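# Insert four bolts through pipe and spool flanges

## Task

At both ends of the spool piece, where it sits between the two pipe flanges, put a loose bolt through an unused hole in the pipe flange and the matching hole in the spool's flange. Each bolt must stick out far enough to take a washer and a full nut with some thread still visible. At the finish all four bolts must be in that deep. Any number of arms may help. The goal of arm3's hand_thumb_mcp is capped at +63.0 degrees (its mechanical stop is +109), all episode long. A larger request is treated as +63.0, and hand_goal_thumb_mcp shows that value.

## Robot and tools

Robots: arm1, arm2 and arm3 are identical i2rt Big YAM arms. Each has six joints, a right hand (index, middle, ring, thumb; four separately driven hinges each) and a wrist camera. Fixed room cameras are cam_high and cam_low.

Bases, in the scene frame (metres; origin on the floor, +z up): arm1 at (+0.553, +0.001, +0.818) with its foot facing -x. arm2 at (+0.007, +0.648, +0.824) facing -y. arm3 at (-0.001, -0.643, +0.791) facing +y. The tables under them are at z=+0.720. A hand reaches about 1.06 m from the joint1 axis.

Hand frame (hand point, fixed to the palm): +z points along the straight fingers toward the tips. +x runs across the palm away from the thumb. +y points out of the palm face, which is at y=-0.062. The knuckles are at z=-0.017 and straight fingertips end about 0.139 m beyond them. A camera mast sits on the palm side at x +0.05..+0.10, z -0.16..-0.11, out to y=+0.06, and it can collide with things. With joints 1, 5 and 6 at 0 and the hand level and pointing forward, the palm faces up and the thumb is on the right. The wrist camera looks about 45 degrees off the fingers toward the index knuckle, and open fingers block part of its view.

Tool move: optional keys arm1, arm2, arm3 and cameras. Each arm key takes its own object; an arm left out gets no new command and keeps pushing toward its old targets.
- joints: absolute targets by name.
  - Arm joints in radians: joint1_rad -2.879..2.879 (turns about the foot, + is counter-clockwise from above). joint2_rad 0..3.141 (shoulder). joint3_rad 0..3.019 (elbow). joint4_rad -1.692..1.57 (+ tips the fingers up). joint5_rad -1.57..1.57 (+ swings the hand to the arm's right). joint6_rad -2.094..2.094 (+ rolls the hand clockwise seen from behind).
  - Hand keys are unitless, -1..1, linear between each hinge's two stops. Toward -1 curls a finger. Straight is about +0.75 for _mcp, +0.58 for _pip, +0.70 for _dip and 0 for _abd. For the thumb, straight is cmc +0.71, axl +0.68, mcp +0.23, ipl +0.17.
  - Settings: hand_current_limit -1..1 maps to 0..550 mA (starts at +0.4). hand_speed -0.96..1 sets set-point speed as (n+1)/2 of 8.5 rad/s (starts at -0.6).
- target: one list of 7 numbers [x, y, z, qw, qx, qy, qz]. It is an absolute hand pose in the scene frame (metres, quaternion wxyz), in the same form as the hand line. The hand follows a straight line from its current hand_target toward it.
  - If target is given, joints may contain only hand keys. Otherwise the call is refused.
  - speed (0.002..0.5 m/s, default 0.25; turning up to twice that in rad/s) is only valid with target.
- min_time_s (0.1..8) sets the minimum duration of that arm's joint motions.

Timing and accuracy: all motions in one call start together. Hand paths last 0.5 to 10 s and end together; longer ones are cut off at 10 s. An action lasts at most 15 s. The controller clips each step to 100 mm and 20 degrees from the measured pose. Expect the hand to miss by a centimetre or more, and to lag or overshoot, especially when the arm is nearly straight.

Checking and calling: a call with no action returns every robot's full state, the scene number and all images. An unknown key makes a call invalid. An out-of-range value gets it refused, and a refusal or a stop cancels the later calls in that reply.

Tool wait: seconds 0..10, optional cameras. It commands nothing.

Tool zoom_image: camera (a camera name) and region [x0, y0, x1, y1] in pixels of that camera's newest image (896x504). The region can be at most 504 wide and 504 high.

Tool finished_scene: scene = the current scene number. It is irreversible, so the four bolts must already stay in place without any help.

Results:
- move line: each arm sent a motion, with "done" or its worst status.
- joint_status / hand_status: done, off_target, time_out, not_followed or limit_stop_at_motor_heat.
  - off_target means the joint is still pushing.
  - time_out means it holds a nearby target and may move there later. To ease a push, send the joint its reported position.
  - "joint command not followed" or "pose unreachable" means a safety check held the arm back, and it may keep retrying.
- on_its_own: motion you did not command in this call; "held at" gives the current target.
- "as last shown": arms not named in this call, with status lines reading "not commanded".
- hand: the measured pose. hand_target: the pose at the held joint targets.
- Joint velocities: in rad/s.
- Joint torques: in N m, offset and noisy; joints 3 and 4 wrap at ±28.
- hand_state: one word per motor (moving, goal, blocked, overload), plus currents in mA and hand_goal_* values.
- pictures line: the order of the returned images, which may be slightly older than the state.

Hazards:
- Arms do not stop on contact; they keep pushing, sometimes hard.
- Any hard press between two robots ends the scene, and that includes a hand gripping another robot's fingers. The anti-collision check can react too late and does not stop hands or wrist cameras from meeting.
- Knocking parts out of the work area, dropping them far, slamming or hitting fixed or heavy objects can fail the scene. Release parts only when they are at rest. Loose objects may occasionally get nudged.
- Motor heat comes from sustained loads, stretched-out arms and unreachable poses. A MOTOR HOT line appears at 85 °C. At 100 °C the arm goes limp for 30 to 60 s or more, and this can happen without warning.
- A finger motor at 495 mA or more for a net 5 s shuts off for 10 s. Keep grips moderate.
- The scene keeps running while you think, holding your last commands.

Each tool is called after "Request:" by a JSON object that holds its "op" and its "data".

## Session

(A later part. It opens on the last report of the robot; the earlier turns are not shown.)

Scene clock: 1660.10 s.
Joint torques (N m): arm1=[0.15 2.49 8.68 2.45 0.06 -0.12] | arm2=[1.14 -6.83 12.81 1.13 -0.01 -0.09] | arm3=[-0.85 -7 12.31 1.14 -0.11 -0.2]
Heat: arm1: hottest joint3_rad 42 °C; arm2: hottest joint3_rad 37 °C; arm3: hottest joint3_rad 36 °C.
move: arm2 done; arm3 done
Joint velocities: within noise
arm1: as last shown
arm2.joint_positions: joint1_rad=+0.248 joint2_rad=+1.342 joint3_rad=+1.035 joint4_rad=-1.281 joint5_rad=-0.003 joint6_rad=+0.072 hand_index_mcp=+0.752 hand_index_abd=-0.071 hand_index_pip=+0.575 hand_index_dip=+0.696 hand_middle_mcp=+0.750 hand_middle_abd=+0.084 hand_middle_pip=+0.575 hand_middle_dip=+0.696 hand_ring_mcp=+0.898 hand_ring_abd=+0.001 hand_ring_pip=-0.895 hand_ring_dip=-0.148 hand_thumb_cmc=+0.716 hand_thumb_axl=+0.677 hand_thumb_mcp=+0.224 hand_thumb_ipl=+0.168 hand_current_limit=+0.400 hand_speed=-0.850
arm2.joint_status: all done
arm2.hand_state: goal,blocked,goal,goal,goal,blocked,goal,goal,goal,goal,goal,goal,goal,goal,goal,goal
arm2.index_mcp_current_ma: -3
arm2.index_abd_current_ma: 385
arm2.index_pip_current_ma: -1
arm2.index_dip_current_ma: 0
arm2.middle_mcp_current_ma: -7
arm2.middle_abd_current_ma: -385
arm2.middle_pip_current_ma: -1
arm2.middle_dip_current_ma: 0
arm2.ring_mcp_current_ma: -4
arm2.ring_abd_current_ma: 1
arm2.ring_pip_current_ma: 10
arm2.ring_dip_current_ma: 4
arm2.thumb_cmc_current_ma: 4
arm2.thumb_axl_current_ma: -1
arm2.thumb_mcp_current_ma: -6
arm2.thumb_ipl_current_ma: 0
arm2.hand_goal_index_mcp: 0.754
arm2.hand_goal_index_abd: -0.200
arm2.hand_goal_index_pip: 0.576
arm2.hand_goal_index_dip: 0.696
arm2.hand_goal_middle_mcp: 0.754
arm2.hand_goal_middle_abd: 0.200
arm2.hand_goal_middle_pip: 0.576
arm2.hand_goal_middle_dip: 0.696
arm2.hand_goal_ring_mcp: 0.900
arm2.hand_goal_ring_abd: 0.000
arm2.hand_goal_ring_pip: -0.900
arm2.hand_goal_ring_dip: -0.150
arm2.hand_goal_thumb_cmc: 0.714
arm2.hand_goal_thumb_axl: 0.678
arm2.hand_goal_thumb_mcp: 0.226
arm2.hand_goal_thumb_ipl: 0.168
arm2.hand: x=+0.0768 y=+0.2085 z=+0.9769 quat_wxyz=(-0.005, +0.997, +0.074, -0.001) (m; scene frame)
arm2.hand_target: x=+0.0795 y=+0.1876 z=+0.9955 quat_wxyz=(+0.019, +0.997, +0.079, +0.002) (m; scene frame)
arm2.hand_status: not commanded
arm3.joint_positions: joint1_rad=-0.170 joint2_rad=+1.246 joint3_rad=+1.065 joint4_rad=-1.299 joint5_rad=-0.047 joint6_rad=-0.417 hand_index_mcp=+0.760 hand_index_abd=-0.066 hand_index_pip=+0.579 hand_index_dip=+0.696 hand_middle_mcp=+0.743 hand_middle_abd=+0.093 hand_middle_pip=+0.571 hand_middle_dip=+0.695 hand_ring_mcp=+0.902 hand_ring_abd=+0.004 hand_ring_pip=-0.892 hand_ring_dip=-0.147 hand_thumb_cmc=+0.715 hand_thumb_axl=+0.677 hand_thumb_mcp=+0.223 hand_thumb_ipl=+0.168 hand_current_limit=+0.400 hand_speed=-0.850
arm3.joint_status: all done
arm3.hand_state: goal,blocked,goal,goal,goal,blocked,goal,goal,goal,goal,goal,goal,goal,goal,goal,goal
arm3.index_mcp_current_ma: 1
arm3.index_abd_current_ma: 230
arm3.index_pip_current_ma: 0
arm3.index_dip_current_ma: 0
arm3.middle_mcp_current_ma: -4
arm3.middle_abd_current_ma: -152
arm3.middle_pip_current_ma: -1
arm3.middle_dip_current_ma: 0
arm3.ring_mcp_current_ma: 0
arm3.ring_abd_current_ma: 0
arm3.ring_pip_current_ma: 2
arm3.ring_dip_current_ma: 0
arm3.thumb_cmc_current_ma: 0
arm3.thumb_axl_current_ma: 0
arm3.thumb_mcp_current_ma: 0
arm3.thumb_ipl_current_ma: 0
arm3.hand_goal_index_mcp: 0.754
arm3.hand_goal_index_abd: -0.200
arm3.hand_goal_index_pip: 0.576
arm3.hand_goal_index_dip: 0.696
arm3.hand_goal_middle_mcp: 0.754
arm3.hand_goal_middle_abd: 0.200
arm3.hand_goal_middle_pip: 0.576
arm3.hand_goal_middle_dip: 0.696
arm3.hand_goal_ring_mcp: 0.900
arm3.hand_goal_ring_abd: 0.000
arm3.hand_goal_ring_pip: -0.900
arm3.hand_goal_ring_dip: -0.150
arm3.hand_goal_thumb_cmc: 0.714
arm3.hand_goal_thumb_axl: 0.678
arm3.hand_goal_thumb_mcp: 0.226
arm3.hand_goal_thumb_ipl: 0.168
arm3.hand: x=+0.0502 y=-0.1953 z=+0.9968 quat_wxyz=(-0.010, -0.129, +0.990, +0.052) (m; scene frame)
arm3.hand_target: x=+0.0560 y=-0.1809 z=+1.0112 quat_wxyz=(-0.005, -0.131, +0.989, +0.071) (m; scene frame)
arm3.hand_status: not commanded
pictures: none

Request:
{"op": "move", "data": {"arm2": {"joints":{"joint3_rad":1.105}}, "arm3": {"joints":{"joint3_rad":1.130}}, "cameras": ["cam_high","cam_low"]}}

Request:
{"op": "zoom_image", "data": {"camera": "cam_high", "region": [330, 220, 400, 280]}}

Request:
{"op": "zoom_image", "data": {"camera": "cam_high", "region": [530, 220, 600, 280]}}

Request:
{"op": "zoom_image", "data": {"camera": "cam_low", "region": [215, 170, 295, 250]}}

Request:
{"op": "zoom_image", "data": {"camera": "cam_low", "region": [575, 170, 655, 250]}}

Scene clock: 1671.80 s.
Joint torques (N m): arm1=[0.15 2.49 8.68 2.48 0.06 -0.12] | arm2=[1.14 -7.06 12.45 1.13 -0.02 -0.09] | arm3=[-0.79 -7 14.93 1.14 -0.11 -0.2]
Heat: arm1: hottest joint3_rad 42 °C; arm2: hottest joint3_rad 38 °C; arm3: hottest joint3_rad 37 °C.
move: arm2 done; arm3 done
Joint velocities: within noise
arm1: as last shown
arm2.joint_positions: joint1_rad=+0.248 joint2_rad=+1.343 joint3_rad=+1.060 joint4_rad=-1.280 joint5_rad=-0.003 joint6_rad=+0.072 hand_index_mcp=+0.753 hand_index_abd=-0.071 hand_index_pip=+0.575 hand_index_dip=+0.696 hand_middle_mcp=+0.750 hand_middle_abd=+0.084 hand_middle_pip=+0.575 hand_middle_dip=+0.696 hand_ring_mcp=+0.898 hand_ring_abd=+0.001 hand_ring_pip=-0.895 hand_ring_dip=-0.148 hand_thumb_cmc=+0.716 hand_thumb_axl=+0.677 hand_thumb_mcp=+0.224 hand_thumb_ipl=+0.168 hand_current_limit=+0.400 hand_speed=-0.850
arm2.joint_status: all done
arm2.hand_state: goal,blocked,goal,goal,goal,blocked,goal,goal,goal,goal,goal,goal,goal,goal,goal,goal
arm2.index_mcp_current_ma: -2
arm2.index_abd_current_ma: 385
arm2.index_pip_current_ma: -1
arm2.index_dip_current_ma: 0
arm2.middle_mcp_current_ma: -7
arm2.middle_abd_current_ma: -385
arm2.middle_pip_current_ma: -1
arm2.middle_dip_current_ma: 0
arm2.ring_mcp_current_ma: -4
arm2.ring_abd_current_ma: 1
arm2.ring_pip_current_ma: 10
arm2.ring_dip_current_ma: 4
arm2.thumb_cmc_current_ma: 4
arm2.thumb_axl_current_ma: -1
arm2.thumb_mcp_current_ma: -6
arm2.thumb_ipl_current_ma: 0
arm2.hand_goal_index_mcp: 0.754
arm2.hand_goal_index_abd: -0.200
arm2.hand_goal_index_pip: 0.576
arm2.hand_goal_index_dip: 0.696
arm2.hand_goal_middle_mcp: 0.754
arm2.hand_goal_middle_abd: 0.200
arm2.hand_goal_middle_pip: 0.576
arm2.hand_goal_middle_dip: 0.696
arm2.hand_goal_ring_mcp: 0.900
arm2.hand_goal_ring_abd: 0.000
arm2.hand_goal_ring_pip: -0.900
arm2.hand_goal_ring_dip: -0.150
arm2.hand_goal_thumb_cmc: 0.714
arm2.hand_goal_thumb_axl: 0.678
arm2.hand_goal_thumb_mcp: 0.226
arm2.hand_goal_thumb_ipl: 0.168
arm2.hand: x=+0.0790 y=+0.1993 z=+0.9882 quat_wxyz=(+0.008, +0.997, +0.074, +0.001) (m; scene frame)
arm2.hand_target: x=+0.0810 y=+0.1809 z=+1.0049 quat_wxyz=(+0.029, +0.996, +0.079, +0.003) (m; scene frame)
arm2.hand_status: not commanded
arm3.joint_positions: joint1_rad=-0.170 joint2_rad=+1.246 joint3_rad=+1.065 joint4_rad=-1.299 joint5_rad=-0.047 joint6_rad=-0.417 hand_index_mcp=+0.760 hand_index_abd=-0.066 hand_index_pip=+0.579 hand_index_dip=+0.696 hand_middle_mcp=+0.743 hand_middle_abd=+0.093 hand_middle_pip=+0.571 hand_middle_dip=+0.695 hand_ring_mcp=+0.902 hand_ring_abd=+0.004 hand_ring_pip=-0.892 hand_ring_dip=-0.147 hand_thumb_cmc=+0.715 hand_thumb_axl=+0.677 hand_thumb_mcp=+0.223 hand_thumb_ipl=+0.168 hand_current_limit=+0.400 hand_speed=-0.850
arm3.joint_status: all done
arm3.hand_state: goal,blocked,goal,goal,goal,blocked,goal,goal,goal,goal,goal,goal,goal,goal,goal,goal
arm3.index_mcp_current_ma: 1
arm3.index_abd_current_ma: 230
arm3.index_pip_current_ma: 0
arm3.index_dip_current_ma: 0
arm3.middle_mcp_current_ma: -4
arm3.middle_abd_current_ma: -152
arm3.middle_pip_current_ma: -1
arm3.middle_dip_current_ma: 0
arm3.ring_mcp_current_ma: 0
arm3.ring_abd_current_ma: 0
arm3.ring_pip_current_ma: 2
arm3.ring_dip_current_ma: 0
arm3.thumb_cmc_current_ma: 0
arm3.thumb_axl_current_ma: 0
arm3.thumb_mcp_current_ma: 0
arm3.thumb_ipl_current_ma: 0
arm3.hand_goal_index_mcp: 0.754
arm3.hand_goal_index_abd: -0.200
arm3.hand_goal_index_pip: 0.576
arm3.hand_goal_index_dip: 0.696
arm3.hand_goal_middle_mcp: 0.754
arm3.hand_goal_middle_abd: 0.200
arm3.hand_goal_middle_pip: 0.576
arm3.hand_goal_middle_dip: 0.696
arm3.hand_goal_ring_mcp: 0.900
arm3.hand_goal_ring_abd: 0.000
arm3.hand_goal_ring_pip: -0.900
arm3.hand_goal_ring_dip: -0.150
arm3.hand_goal_thumb_cmc: 0.714
arm3.hand_goal_thumb_axl: 0.678
arm3.hand_goal_thumb_mcp: 0.226
arm3.hand_goal_thumb_ipl: 0.168
arm3.hand: x=+0.0502 y=-0.1953 z=+0.9968 quat_wxyz=(-0.010, -0.129, +0.990, +0.052) (m; scene frame)
arm3.hand_target: x=+0.0574 y=-0.1725 z=+1.0262 quat_wxyz=(+0.000, -0.131, +0.988, +0.085) (m; scene frame)
arm3.hand_status: not commanded
pictures: cam_high, cam_low

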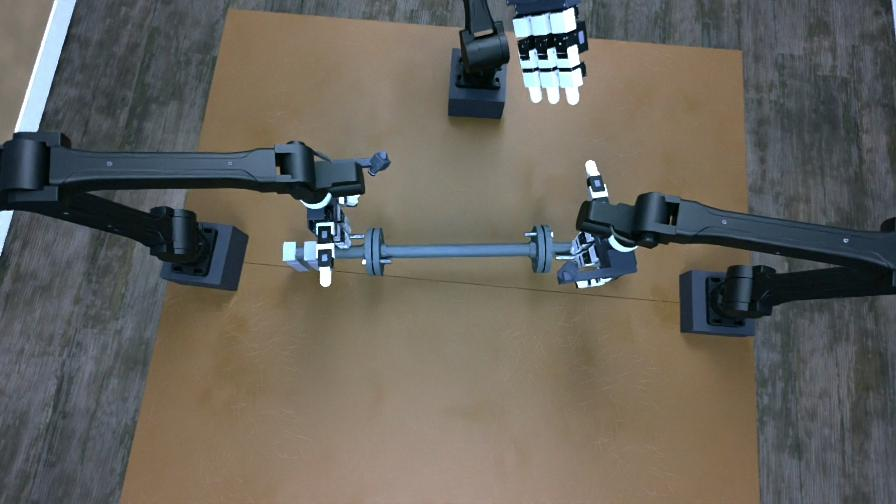

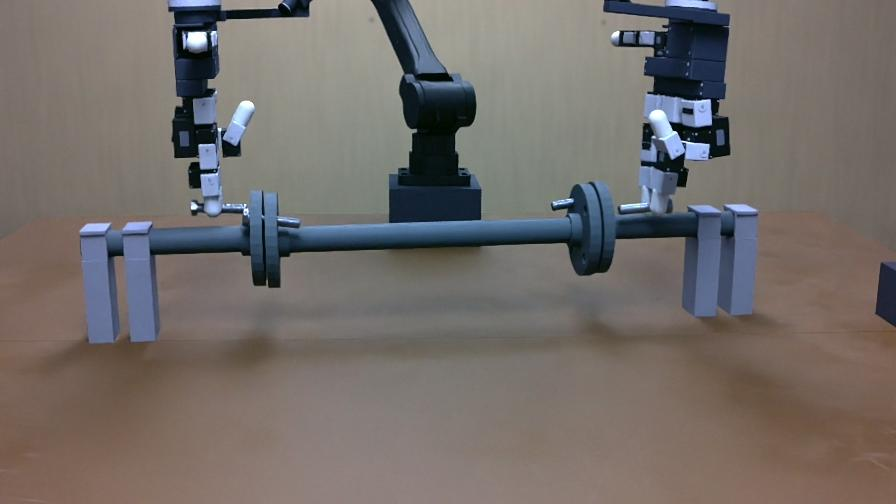

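Scaled by 7.200.

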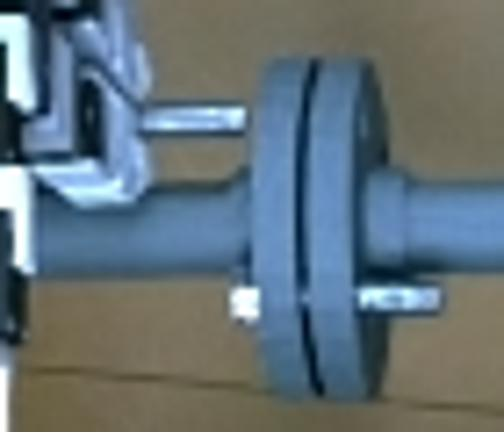

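Scaled by 7.200.

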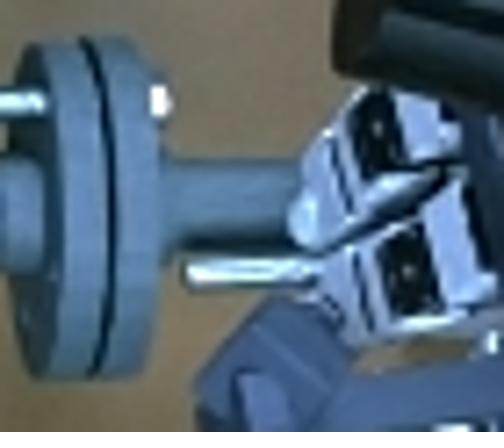

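Scaled by 6.300.

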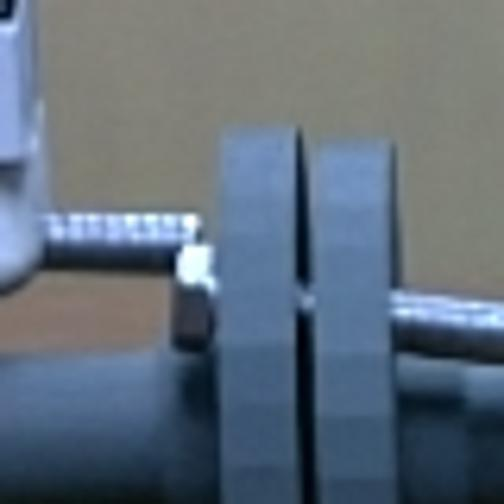

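Scaled by 6.300.

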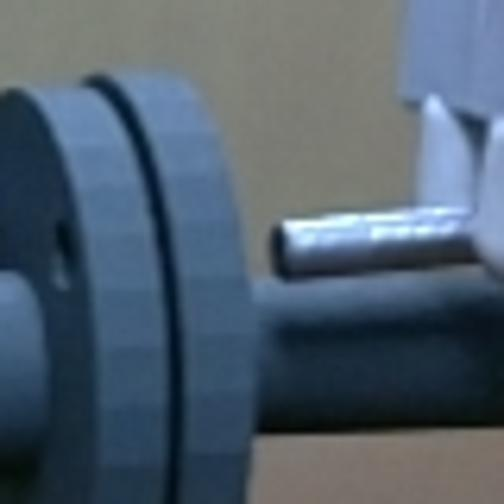

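Request:
{"op": "move", "data": {"arm3": {"joints": {"joint1_rad": -0.175, "joint3_rad": 1.14}, "min_time_s": 1.5}, "cameras": ["cam_high", "cam_low"]}}

Request:
{"op": "zoom_image", "data": {"camera": "cam_high", "region": [530, 220, 600, 280]}}

Request:
{"op": "zoom_image", "data": {"camera": "cam_low", "region": [575, 170, 655, 250]}}

Scene clock: 1734.47 s.
Joint torques (N m): arm1=[0.21 2.49 8.68 2.48 0.06 -0.12] | arm2=[1.14 -7.06 12.45 1.13 -0.01 -0.09] | arm3=[-0.44 -7.06 14.67 1.18 -0.11 -0.2]
Heat: arm1: hottest joint3_rad 42 °C; arm2: hottest joint3_rad 44 °C; arm3: hottest joint3_rad 42 °C.
move: arm3 done
Joint velocities: within noise
arm1, arm2: as last shown
arm3.joint_positions: joint1_rad=-0.170 joint2_rad=+1.246 joint3_rad=+1.079 joint4_rad=-1.299 joint5_rad=-0.047 joint6_rad=-0.417 hand_index_mcp=+0.761 hand_index_abd=-0.066 hand_index_pip=+0.579 hand_index_dip=+0.696 hand_middle_mcp=+0.743 hand_middle_abd=+0.093 hand_middle_pip=+0.571 hand_middle_dip=+0.695 hand_ring_mcp=+0.902 hand_ring_abd=+0.004 hand_ring_pip=-0.892 hand_ring_dip=-0.147 hand_thumb_cmc=+0.715 hand_thumb_axl=+0.677 hand_thumb_mcp=+0.223 hand_thumb_ipl=+0.168 hand_current_limit=+0.400 hand_speed=-0.850
arm3.joint_status: all done
arm3.hand_state: goal,blocked,goal,goal,goal,blocked,goal,goal,goal,goal,goal,goal,goal,goal,goal,goal
arm3.index_mcp_current_ma: 1
arm3.index_abd_current_ma: 230
arm3.index_pip_current_ma: 0
arm3.index_dip_current_ma: 0
arm3.middle_mcp_current_ma: -4
arm3.middle_abd_current_ma: -152
arm3.middle_pip_current_ma: -1
arm3.middle_dip_current_ma: 0
arm3.ring_mcp_current_ma: 0
arm3.ring_abd_current_ma: 0
arm3.ring_pip_current_ma: 2
arm3.ring_dip_current_ma: 0
arm3.thumb_cmc_current_ma: 0
arm3.thumb_axl_current_ma: 0
arm3.thumb_mcp_current_ma: 0
arm3.thumb_ipl_current_ma: 0
arm3.hand_goal_index_mcp: 0.754
arm3.hand_goal_index_abd: -0.200
arm3.hand_goal_index_pip: 0.576
arm3.hand_goal_index_dip: 0.696
arm3.hand_goal_middle_mcp: 0.754
arm3.hand_goal_middle_abd: 0.200
arm3.hand_goal_middle_pip: 0.576
arm3.hand_goal_middle_dip: 0.696
arm3.hand_goal_ring_mcp: 0.900
arm3.hand_goal_ring_abd: 0.000
arm3.hand_goal_ring_pip: -0.900
arm3.hand_goal_ring_dip: -0.150
arm3.hand_goal_thumb_cmc: 0.714
arm3.hand_goal_thumb_axl: 0.678
arm3.hand_goal_thumb_mcp: 0.226
arm3.hand_goal_thumb_ipl: 0.168
arm3.hand: x=+0.0508 y=-0.1913 z=+1.0033 quat_wxyz=(-0.008, -0.129, +0.990, +0.058) (m; scene frame)
arm3.hand_target: x=+0.0556 y=-0.1695 z=+1.0313 quat_wxyz=(+0.001, -0.134, +0.987, +0.090) (m; scene frame)
arm3.hand_status: not commanded
pictures: cam_high, cam_low

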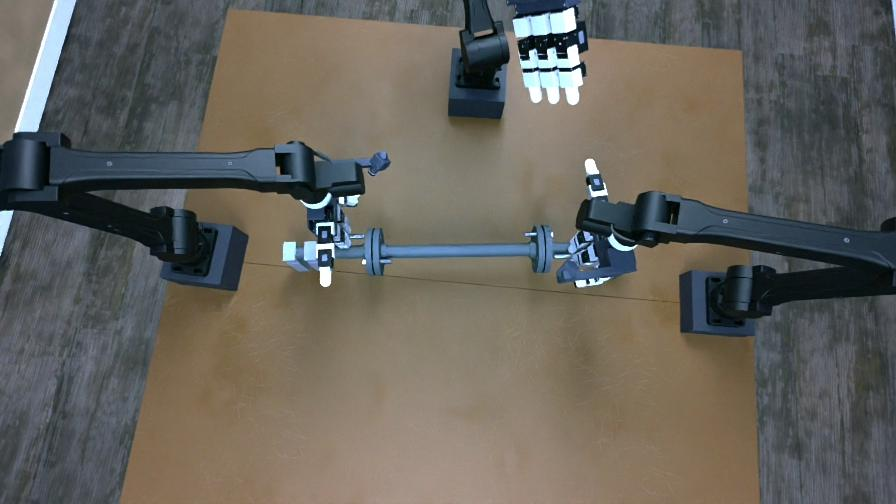

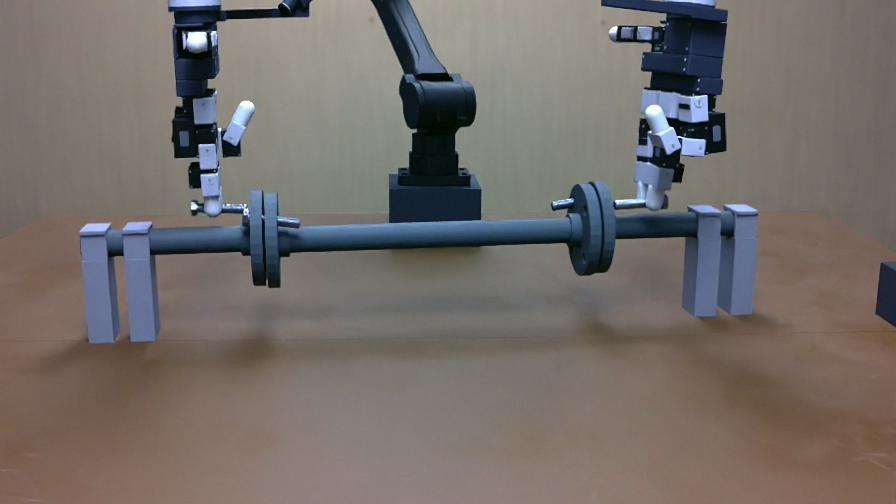

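Scaled by 7.200.

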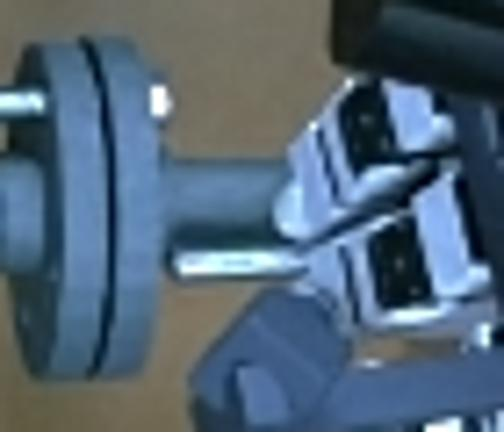

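Scaled by 6.300.

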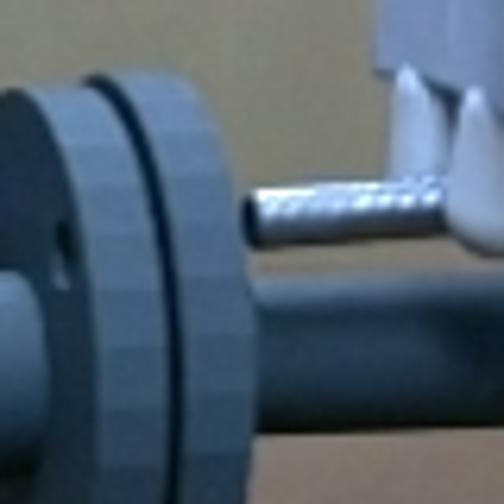

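Request:
{"op": "move", "data": {"arm3": {"joints": {"joint1_rad": -0.153, "joint2_rad": 1.264}, "min_time_s": 1.5}, "cameras": ["cam_high", "cam_low"]}}

Request:
{"op": "zoom_image", "data": {"camera": "cam_high", "region": [530, 220, 600, 280]}}

Request:
{"op": "zoom_image", "data": {"camera": "cam_low", "region": [575, 170, 655, 250]}}

Scene clock: 1750.57 s.
Joint torques (N m): arm1=[0.21 2.43 8.66 2.48 0.06 -0.12] | arm2=[1.14 -7.06 12.44 1.13 -0.02 -0.09] | arm3=[0.85 -6.95 14.67 1.17 -0.1 -0.2]
Heat: arm1: hottest joint3_rad 42 °C; arm2: hottest joint3_rad 44 °C; arm3: hottest joint3_rad 40 °C.
move: arm3 done
Joint velocities: within noise
arm1.joint_positions: joint1_rad=+0.351 joint2_rad=+0.611 joint3_rad=+1.333 joint4_rad=-1.370 joint5_rad=-0.067 joint6_rad=+1.161 hand_index_mcp=+0.753 hand_index_abd=+0.000 hand_index_pip=+0.577 hand_index_dip=+0.696 hand_middle_mcp=+0.753 hand_middle_abd=+0.000 hand_middle_pip=+0.577 hand_middle_dip=+0.696 hand_ring_mcp=+0.753 hand_ring_abd=+0.000 hand_ring_pip=+0.577 hand_ring_dip=+0.696 hand_thumb_cmc=+0.714 hand_thumb_axl=+0.677 hand_thumb_mcp=+0.225 hand_thumb_ipl=+0.168 hand_current_limit=+0.400 hand_speed=-0.600
arm1.joint_status: not commanded
arm1.hand_state: goal,goal,goal,goal,goal,goal,goal,goal,goal,goal,goal,goal,goal,goal,goal,goal
arm1.index_mcp_current_ma: 0
arm1.index_abd_current_ma: 0
arm1.index_pip_current_ma: 0
arm1.index_dip_current_ma: 0
arm1.middle_mcp_current_ma: 0
arm1.middle_abd_current_ma: 0
arm1.middle_pip_current_ma: 0
arm1.middle_dip_current_ma: 0
arm1.ring_mcp_current_ma: 0
arm1.ring_abd_current_ma: 0
arm1.ring_pip_current_ma: 0
arm1.ring_dip_current_ma: 0
arm1.thumb_cmc_current_ma: 0
arm1.thumb_axl_current_ma: 0
arm1.thumb_mcp_current_ma: 0
arm1.thumb_ipl_current_ma: 0
arm1.hand_goal_index_mcp: 0.754
arm1.hand_goal_index_abd: 0.000
arm1.hand_goal_index_pip: 0.576
arm1.hand_goal_index_dip: 0.696
arm1.hand_goal_middle_mcp: 0.754
arm1.hand_goal_middle_abd: 0.000
arm1.hand_goal_middle_pip: 0.576
arm1.hand_goal_middle_dip: 0.696
arm1.hand_goal_ring_mcp: 0.754
arm1.hand_goal_ring_abd: 0.000
arm1.hand_goal_ring_pip: 0.576
arm1.hand_goal_ring_dip: 0.696
arm1.hand_goal_thumb_cmc: 0.714
arm1.hand_goal_thumb_axl: 0.678
arm1.hand_goal_thumb_mcp: 0.226
arm1.hand_goal_thumb_ipl: 0.168
arm1.hand: x=+0.2935 y=-0.0272 z=+1.3305 quat_wxyz=(+0.441, +0.361, -0.821, +0.019) (m; scene frame)
arm1.hand_target: x=+0.2953 y=-0.0266 z=+1.3425 quat_wxyz=(+0.453, +0.360, -0.816, +0.019) (m; scene frame)
arm1.hand_status: not commanded
arm2: as last shown
arm3.joint_positions: joint1_rad=-0.164 joint2_rad=+1.252 joint3_rad=+1.079 joint4_rad=-1.299 joint5_rad=-0.047 joint6_rad=-0.417 hand_index_mcp=+0.761 hand_index_abd=-0.066 hand_index_pip=+0.579 hand_index_dip=+0.696 hand_middle_mcp=+0.743 hand_middle_abd=+0.093 hand_middle_pip=+0.571 hand_middle_dip=+0.695 hand_ring_mcp=+0.902 hand_ring_abd=+0.004 hand_ring_pip=-0.892 hand_ring_dip=-0.147 hand_thumb_cmc=+0.715 hand_thumb_axl=+0.677 hand_thumb_mcp=+0.223 hand_thumb_ipl=+0.168 hand_current_limit=+0.400 hand_speed=-0.850
arm3.joint_status: all done
arm3.hand_state: goal,blocked,goal,goal,goal,blocked,goal,goal,goal,goal,goal,goal,goal,goal,goal,goal
arm3.index_mcp_current_ma: 1
arm3.index_abd_current_ma: 230
arm3.index_pip_current_ma: 0
arm3.index_dip_current_ma: 0
arm3.middle_mcp_current_ma: -4
arm3.middle_abd_current_ma: -152
arm3.middle_pip_current_ma: -1
arm3.middle_dip_current_ma: 0
arm3.ring_mcp_current_ma: 0
arm3.ring_abd_current_ma: 0
arm3.ring_pip_current_ma: 2
arm3.ring_dip_current_ma: 0
arm3.thumb_cmc_current_ma: 0
arm3.thumb_axl_current_ma: 0
arm3.thumb_mcp_current_ma: 0
arm3.thumb_ipl_current_ma: 0
arm3.hand_goal_index_mcp: 0.754
arm3.hand_goal_index_abd: -0.200
arm3.hand_goal_index_pip: 0.576
arm3.hand_goal_index_dip: 0.696
arm3.hand_goal_middle_mcp: 0.754
arm3.hand_goal_middle_abd: 0.200
arm3.hand_goal_middle_pip: 0.576
arm3.hand_goal_middle_dip: 0.696
arm3.hand_goal_ring_mcp: 0.900
arm3.hand_goal_ring_abd: 0.000
arm3.hand_goal_ring_pip: -0.900
arm3.hand_goal_ring_dip: -0.150
arm3.hand_goal_thumb_cmc: 0.714
arm3.hand_goal_thumb_axl: 0.678
arm3.hand_goal_thumb_mcp: 0.226
arm3.hand_goal_thumb_ipl: 0.168
arm3.hand: x=+0.0485 y=-0.1906 z=+1.0010 quat_wxyz=(-0.009, -0.132, +0.990, +0.055) (m; scene frame)
arm3.hand_target: x=+0.0453 y=-0.1676 z=+1.0281 quat_wxyz=(-0.001, -0.144, +0.986, +0.087) (m; scene frame)
arm3.hand_status: not commanded
pictures: cam_high, cam_low

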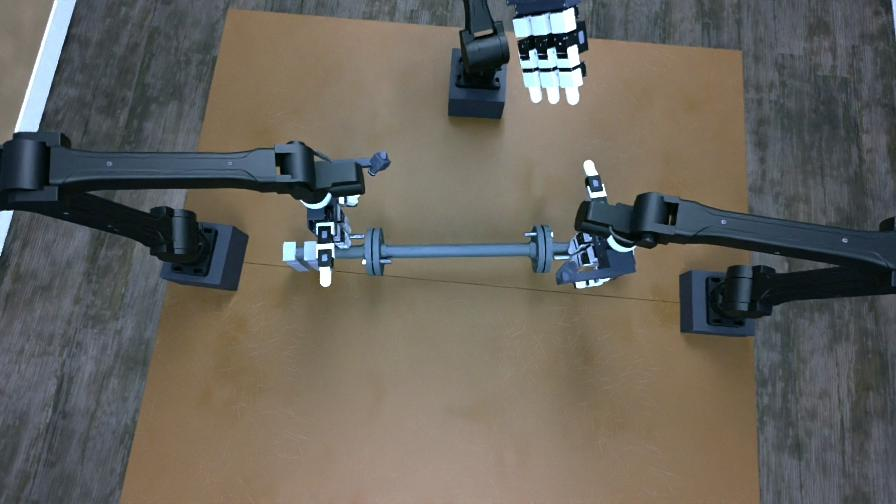

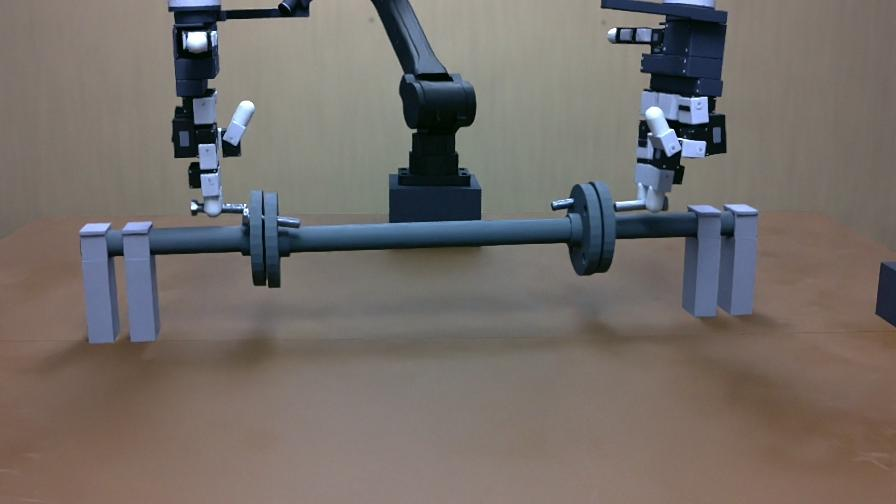

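Scaled by 7.200.

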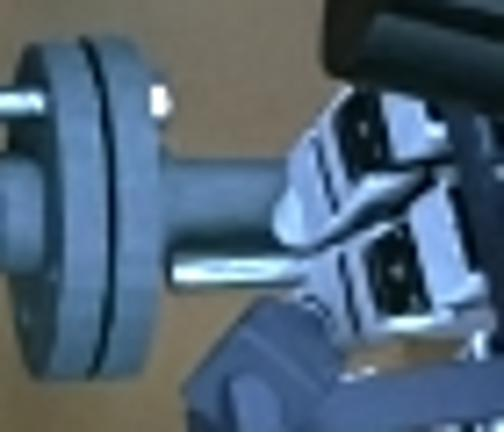

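Scaled by 6.300.

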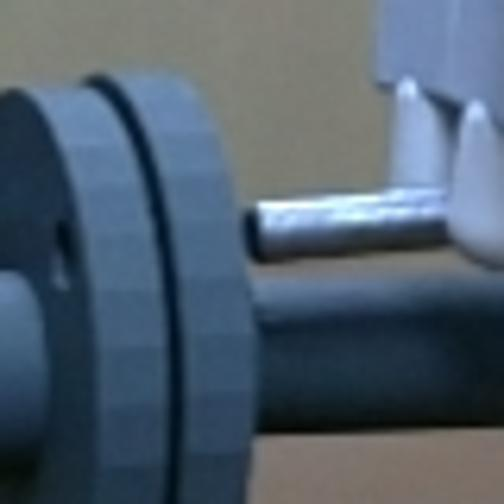

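Request:
{"op": "move", "data": {"arm3": {"joints": {"joint1_rad": -0.148}, "min_time_s": 1}, "cameras": ["cam_high", "cam_low"]}}

Request:
{"op": "zoom_image", "data": {"camera": "cam_high", "region": [530, 220, 600, 280]}}

Request:
{"op": "zoom_image", "data": {"camera": "cam_high", "region": [330, 220, 400, 280]}}

Request:
{"op": "zoom_image", "data": {"camera": "cam_low", "region": [215, 170, 295, 250]}}

Scene clock: 1764.93 s.
Joint torques (N m): arm1=[0.21 2.43 8.65 2.47 0.06 -0.12] | arm2=[1.14 -7.06 12.45 1.13 -0.01 -0.09] | arm3=[0.79 -6.95 14.65 1.16 -0.1 -0.2]
Heat: arm1: hottest joint3_rad 42 °C; arm2: hottest joint3_rad 44 °C; arm3: hottest joint3_rad 39 °C.
move: arm3 done
Joint velocities: within noise
arm1, arm2: as last shown
arm3.joint_positions: joint1_rad=-0.160 joint2_rad=+1.252 joint3_rad=+1.079 joint4_rad=-1.299 joint5_rad=-0.047 joint6_rad=-0.417 hand_index_mcp=+0.761 hand_index_abd=-0.066 hand_index_pip=+0.579 hand_index_dip=+0.696 hand_middle_mcp=+0.743 hand_middle_abd=+0.093 hand_middle_pip=+0.571 hand_middle_dip=+0.695 hand_ring_mcp=+0.902 hand_ring_abd=+0.004 hand_ring_pip=-0.892 hand_ring_dip=-0.147 hand_thumb_cmc=+0.715 hand_thumb_axl=+0.677 hand_thumb_mcp=+0.223 hand_thumb_ipl=+0.168 hand_current_limit=+0.400 hand_speed=-0.850
arm3.joint_status: all done
arm3.hand_state: goal,blocked,goal,goal,goal,blocked,goal,goal,goal,goal,goal,goal,goal,goal,goal,goal
arm3.index_mcp_current_ma: 1
arm3.index_abd_current_ma: 230
arm3.index_pip_current_ma: 0
arm3.index_dip_current_ma: 0
arm3.middle_mcp_current_ma: -4
arm3.middle_abd_current_ma: -152
arm3.middle_pip_current_ma: -1
arm3.middle_dip_current_ma: 0
arm3.ring_mcp_current_ma: 0
arm3.ring_abd_current_ma: 0
arm3.ring_pip_current_ma: 2
arm3.ring_dip_current_ma: 0
arm3.thumb_cmc_current_ma: 0
arm3.thumb_axl_current_ma: 0
arm3.thumb_mcp_current_ma: 0
arm3.thumb_ipl_current_ma: 0
arm3.hand_goal_index_mcp: 0.754
arm3.hand_goal_index_abd: -0.200
arm3.hand_goal_index_pip: 0.576
arm3.hand_goal_index_dip: 0.696
arm3.hand_goal_middle_mcp: 0.754
arm3.hand_goal_middle_abd: 0.200
arm3.hand_goal_middle_pip: 0.576
arm3.hand_goal_middle_dip: 0.696
arm3.hand_goal_ring_mcp: 0.900
arm3.hand_goal_ring_abd: 0.000
arm3.hand_goal_ring_pip: -0.900
arm3.hand_goal_ring_dip: -0.150
arm3.hand_goal_thumb_cmc: 0.714
arm3.hand_goal_thumb_axl: 0.678
arm3.hand_goal_thumb_mcp: 0.226
arm3.hand_goal_thumb_ipl: 0.168
arm3.hand: x=+0.0464 y=-0.1904 z=+1.0010 quat_wxyz=(-0.009, -0.134, +0.989, +0.055) (m; scene frame)
arm3.hand_target: x=+0.0430 y=-0.1674 z=+1.0281 quat_wxyz=(-0.001, -0.147, +0.985, +0.087) (m; scene frame)
arm3.hand_status: not commanded
pictures: cam_high, cam_low

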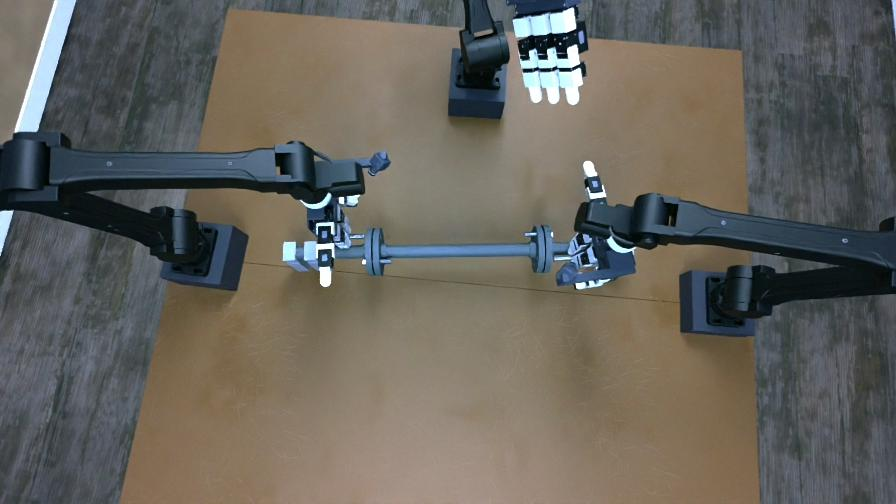

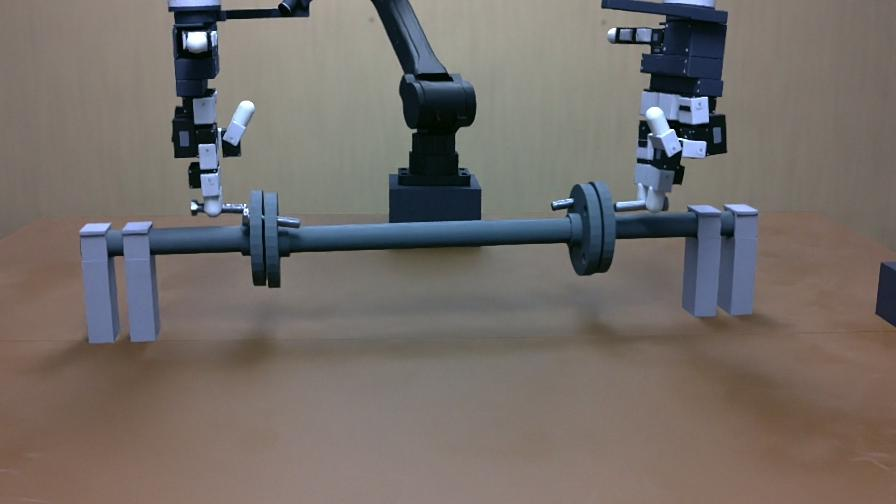

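Scaled by 7.200.

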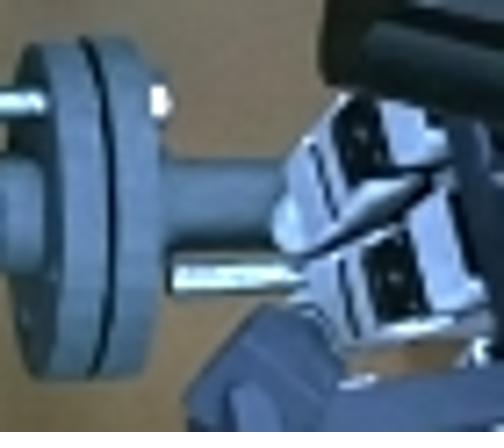

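Scaled by 7.200.

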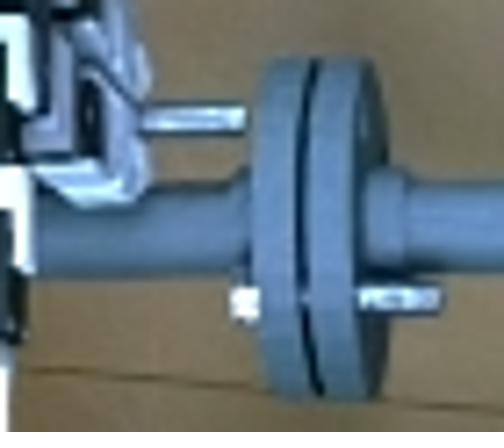

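Scaled by 6.300.

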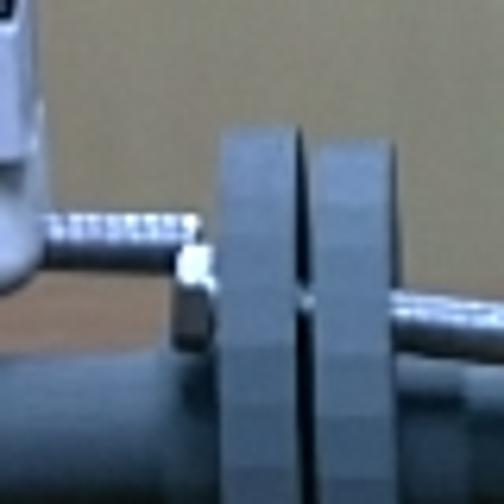

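Request:
{"op": "move", "data": {"arm2": {"joints": {"joint1_rad": 0.244, "joint2_rad": 1.381, "joint3_rad": 1.121, "joint4_rad": -1.262}, "min_time_s": 1.5}, "cameras": ["cam_high", "cam_low"]}}

Request:
{"op": "zoom_image", "data": {"camera": "cam_high", "region": [330, 220, 400, 280]}}

Request:
{"op": "zoom_image", "data": {"camera": "cam_low", "region": [215, 170, 295, 250]}}

Scene clock: 1789.47 s.
Joint torques (N m): arm1=[0.15 2.55 8.66 2.48 0.06 -0.12] | arm2=[1.38 -7.24 12.83 1.2 -0.01 -0.09] | arm3=[0.91 -7 14.65 1.16 -0.1 -0.2]
Heat: arm1: hottest joint3_rad 43 °C; arm2: hottest joint3_rad 44 °C; arm3: hottest joint3_rad 39 °C.
move: arm2 done
Joint velocities: within noise
arm1, arm3: as last shown
arm2.joint_positions: joint1_rad=+0.248 joint2_rad=+1.368 joint3_rad=+1.071 joint4_rad=-1.273 joint5_rad=-0.003 joint6_rad=+0.072 hand_index_mcp=+0.753 hand_index_abd=-0.071 hand_index_pip=+0.575 hand_index_dip=+0.696 hand_middle_mcp=+0.750 hand_middle_abd=+0.084 hand_middle_pip=+0.575 hand_middle_dip=+0.696 hand_ring_mcp=+0.898 hand_ring_abd=+0.001 hand_ring_pip=-0.895 hand_ring_dip=-0.148 hand_thumb_cmc=+0.716 hand_thumb_axl=+0.677 hand_thumb_mcp=+0.224 hand_thumb_ipl=+0.168 hand_current_limit=+0.400 hand_speed=-0.850
arm2.joint_status: all done
arm2.hand_state: goal,blocked,goal,goal,goal,blocked,goal,goal,goal,goal,goal,goal,goal,goal,goal,goal
arm2.index_mcp_current_ma: -2
arm2.index_abd_current_ma: 385
arm2.index_pip_current_ma: -1
arm2.index_dip_current_ma: 0
arm2.middle_mcp_current_ma: -7
arm2.middle_abd_current_ma: -385
arm2.middle_pip_current_ma: -1
arm2.middle_dip_current_ma: 0
arm2.ring_mcp_current_ma: -4
arm2.ring_abd_current_ma: 1
arm2.ring_pip_current_ma: 10
arm2.ring_dip_current_ma: 4
arm2.thumb_cmc_current_ma: 4
arm2.thumb_axl_current_ma: -1
arm2.thumb_mcp_current_ma: -6
arm2.thumb_ipl_current_ma: 0
arm2.hand_goal_index_mcp: 0.754
arm2.hand_goal_index_abd: -0.200
arm2.hand_goal_index_pip: 0.576
arm2.hand_goal_index_dip: 0.696
arm2.hand_goal_middle_mcp: 0.754
arm2.hand_goal_middle_abd: 0.200
arm2.hand_goal_middle_pip: 0.576
arm2.hand_goal_middle_dip: 0.696
arm2.hand_goal_ring_mcp: 0.900
arm2.hand_goal_ring_abd: 0.000
arm2.hand_goal_ring_pip: -0.900
arm2.hand_goal_ring_dip: -0.150
arm2.hand_goal_thumb_cmc: 0.714
arm2.hand_goal_thumb_axl: 0.678
arm2.hand_goal_thumb_mcp: 0.226
arm2.hand_goal_thumb_ipl: 0.168
arm2.hand: x=+0.0803 y=+0.1932 z=+0.9830 quat_wxyz=(+0.004, +0.997, +0.074, +0.000) (m; scene frame)
arm2.hand_target: x=+0.0842 y=+0.1727 z=+1.0009 quat_wxyz=(+0.028, +0.996, +0.081, +0.003) (m; scene frame)
arm2.hand_status: not commanded
pictures: cam_high, cam_low

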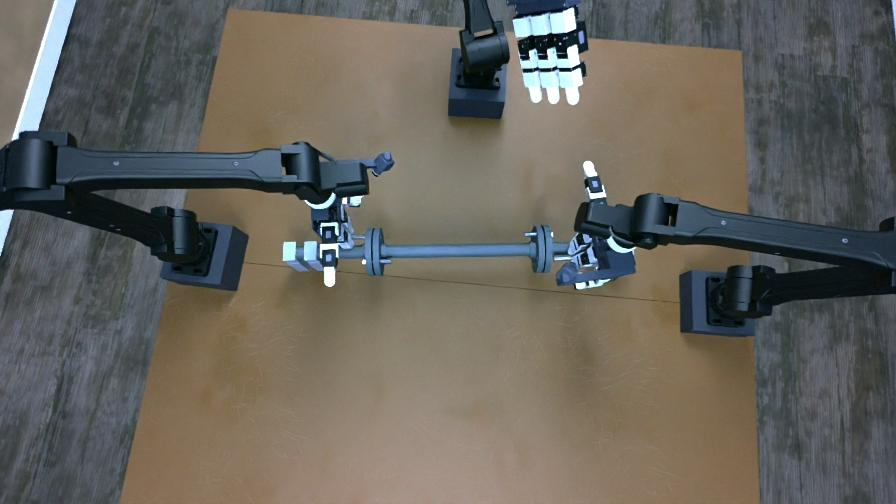

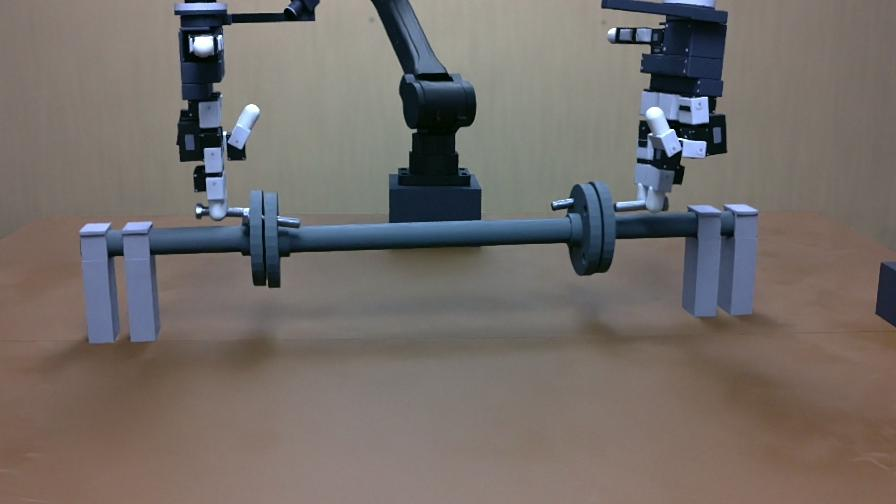

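Scaled by 7.200.

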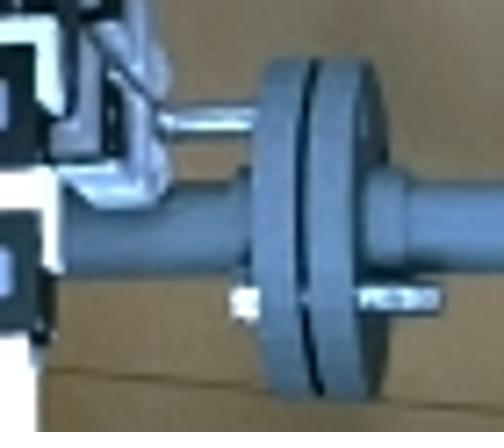

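Scaled by 6.300.

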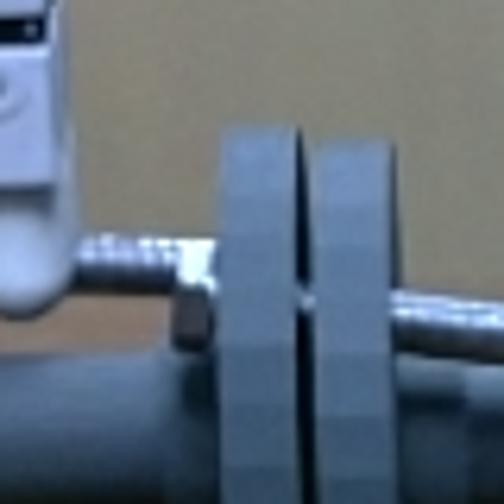

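Request:
{"op": "move", "data": {"arm2": {"joints": {"joint2_rad": 1.352, "joint3_rad": 1.123}, "min_time_s": 1.5}, "cameras": ["cam_high", "cam_low"]}}

Request:
{"op": "zoom_image", "data": {"camera": "cam_high", "region": [330, 220, 400, 280]}}

Request:
{"op": "zoom_image", "data": {"camera": "cam_low", "region": [215, 170, 295, 250]}}

Scene clock: 1810.87 s.
Joint torques (N m): arm1=[0.21 2.49 8.68 2.47 0.06 -0.12] | arm2=[1.38 -9.29 13.01 1.18 -0.01 -0.09] | arm3=[0.85 -6.95 14.65 1.17 -0.11 -0.2]
Heat: arm1: hottest joint3_rad 43 °C; arm2: hottest joint3_rad 45 °C; arm3: hottest joint3_rad 39 °C.
move: arm2 done
Joint velocities: within noise
arm1, arm3: as last shown
arm2.joint_positions: joint1_rad=+0.248 joint2_rad=+1.368 joint3_rad=+1.071 joint4_rad=-1.273 joint5_rad=-0.003 joint6_rad=+0.072 hand_index_mcp=+0.753 hand_index_abd=-0.071 hand_index_pip=+0.575 hand_index_dip=+0.696 hand_middle_mcp=+0.750 hand_middle_abd=+0.084 hand_middle_pip=+0.575 hand_middle_dip=+0.696 hand_ring_mcp=+0.898 hand_ring_abd=+0.001 hand_ring_pip=-0.895 hand_ring_dip=-0.148 hand_thumb_cmc=+0.716 hand_thumb_axl=+0.677 hand_thumb_mcp=+0.224 hand_thumb_ipl=+0.168 hand_current_limit=+0.400 hand_speed=-0.850
arm2.joint_status: all done
arm2.hand_state: goal,blocked,goal,goal,goal,blocked,goal,goal,goal,goal,goal,goal,goal,goal,goal,goal
arm2.index_mcp_current_ma: -2
arm2.index_abd_current_ma: 385
arm2.index_pip_current_ma: -1
arm2.index_dip_current_ma: 0
arm2.middle_mcp_current_ma: -7
arm2.middle_abd_current_ma: -385
arm2.middle_pip_current_ma: -1
arm2.middle_dip_current_ma: 0
arm2.ring_mcp_current_ma: -4
arm2.ring_abd_current_ma: 1
arm2.ring_pip_current_ma: 10
arm2.ring_dip_current_ma: 4
arm2.thumb_cmc_current_ma: 4
arm2.thumb_axl_current_ma: -1
arm2.thumb_mcp_current_ma: -6
arm2.thumb_ipl_current_ma: 0
arm2.hand_goal_index_mcp: 0.754
arm2.hand_goal_index_abd: -0.200
arm2.hand_goal_index_pip: 0.576
arm2.hand_goal_index_dip: 0.696
arm2.hand_goal_middle_mcp: 0.754
arm2.hand_goal_middle_abd: 0.200
arm2.hand_goal_middle_pip: 0.576
arm2.hand_goal_middle_dip: 0.696
arm2.hand_goal_ring_mcp: 0.900
arm2.hand_goal_ring_abd: 0.000
arm2.hand_goal_ring_pip: -0.900
arm2.hand_goal_ring_dip: -0.150
arm2.hand_goal_thumb_cmc: 0.714
arm2.hand_goal_thumb_axl: 0.678
arm2.hand_goal_thumb_mcp: 0.226
arm2.hand_goal_thumb_ipl: 0.168
arm2.hand: x=+0.0803 y=+0.1932 z=+0.9830 quat_wxyz=(+0.004, +0.997, +0.074, +0.000) (m; scene frame)
arm2.hand_target: x=+0.0841 y=+0.1735 z=+1.0153 quat_wxyz=(+0.043, +0.996, +0.081, +0.005) (m; scene frame)
arm2.hand_status: not commanded
pictures: cam_high, cam_low

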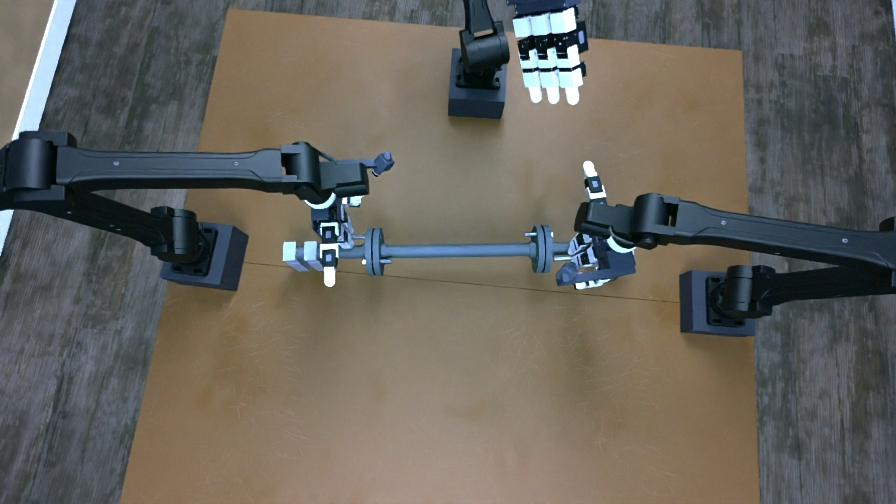

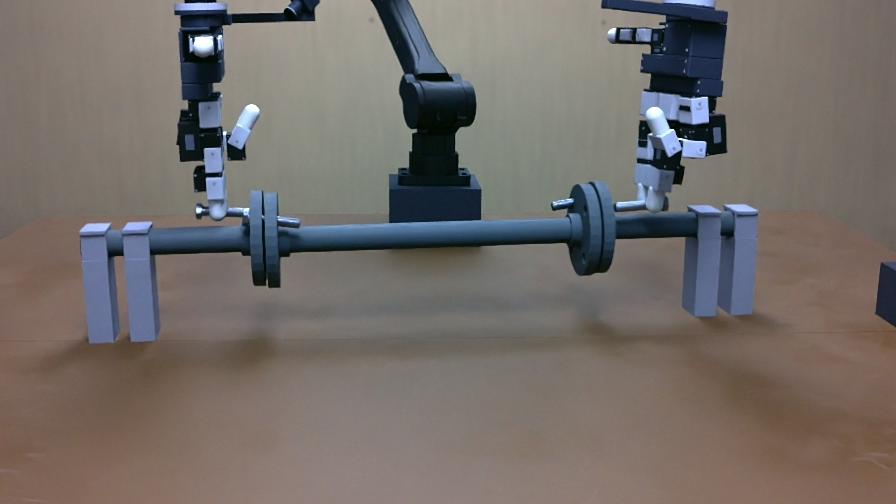

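Scaled by 7.200.

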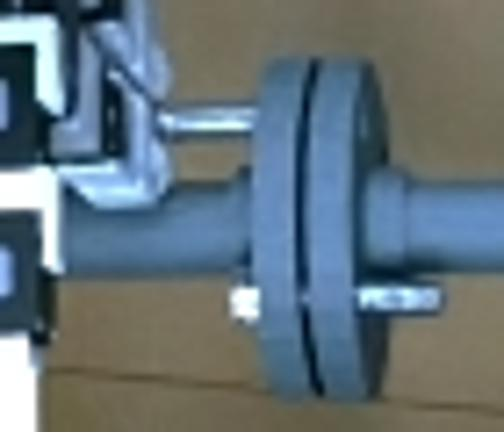

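Scaled by 6.300.

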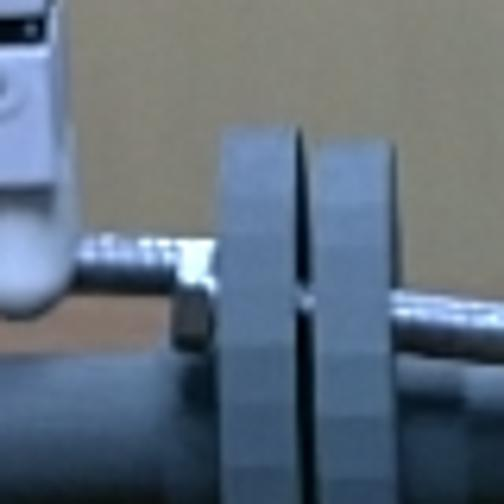

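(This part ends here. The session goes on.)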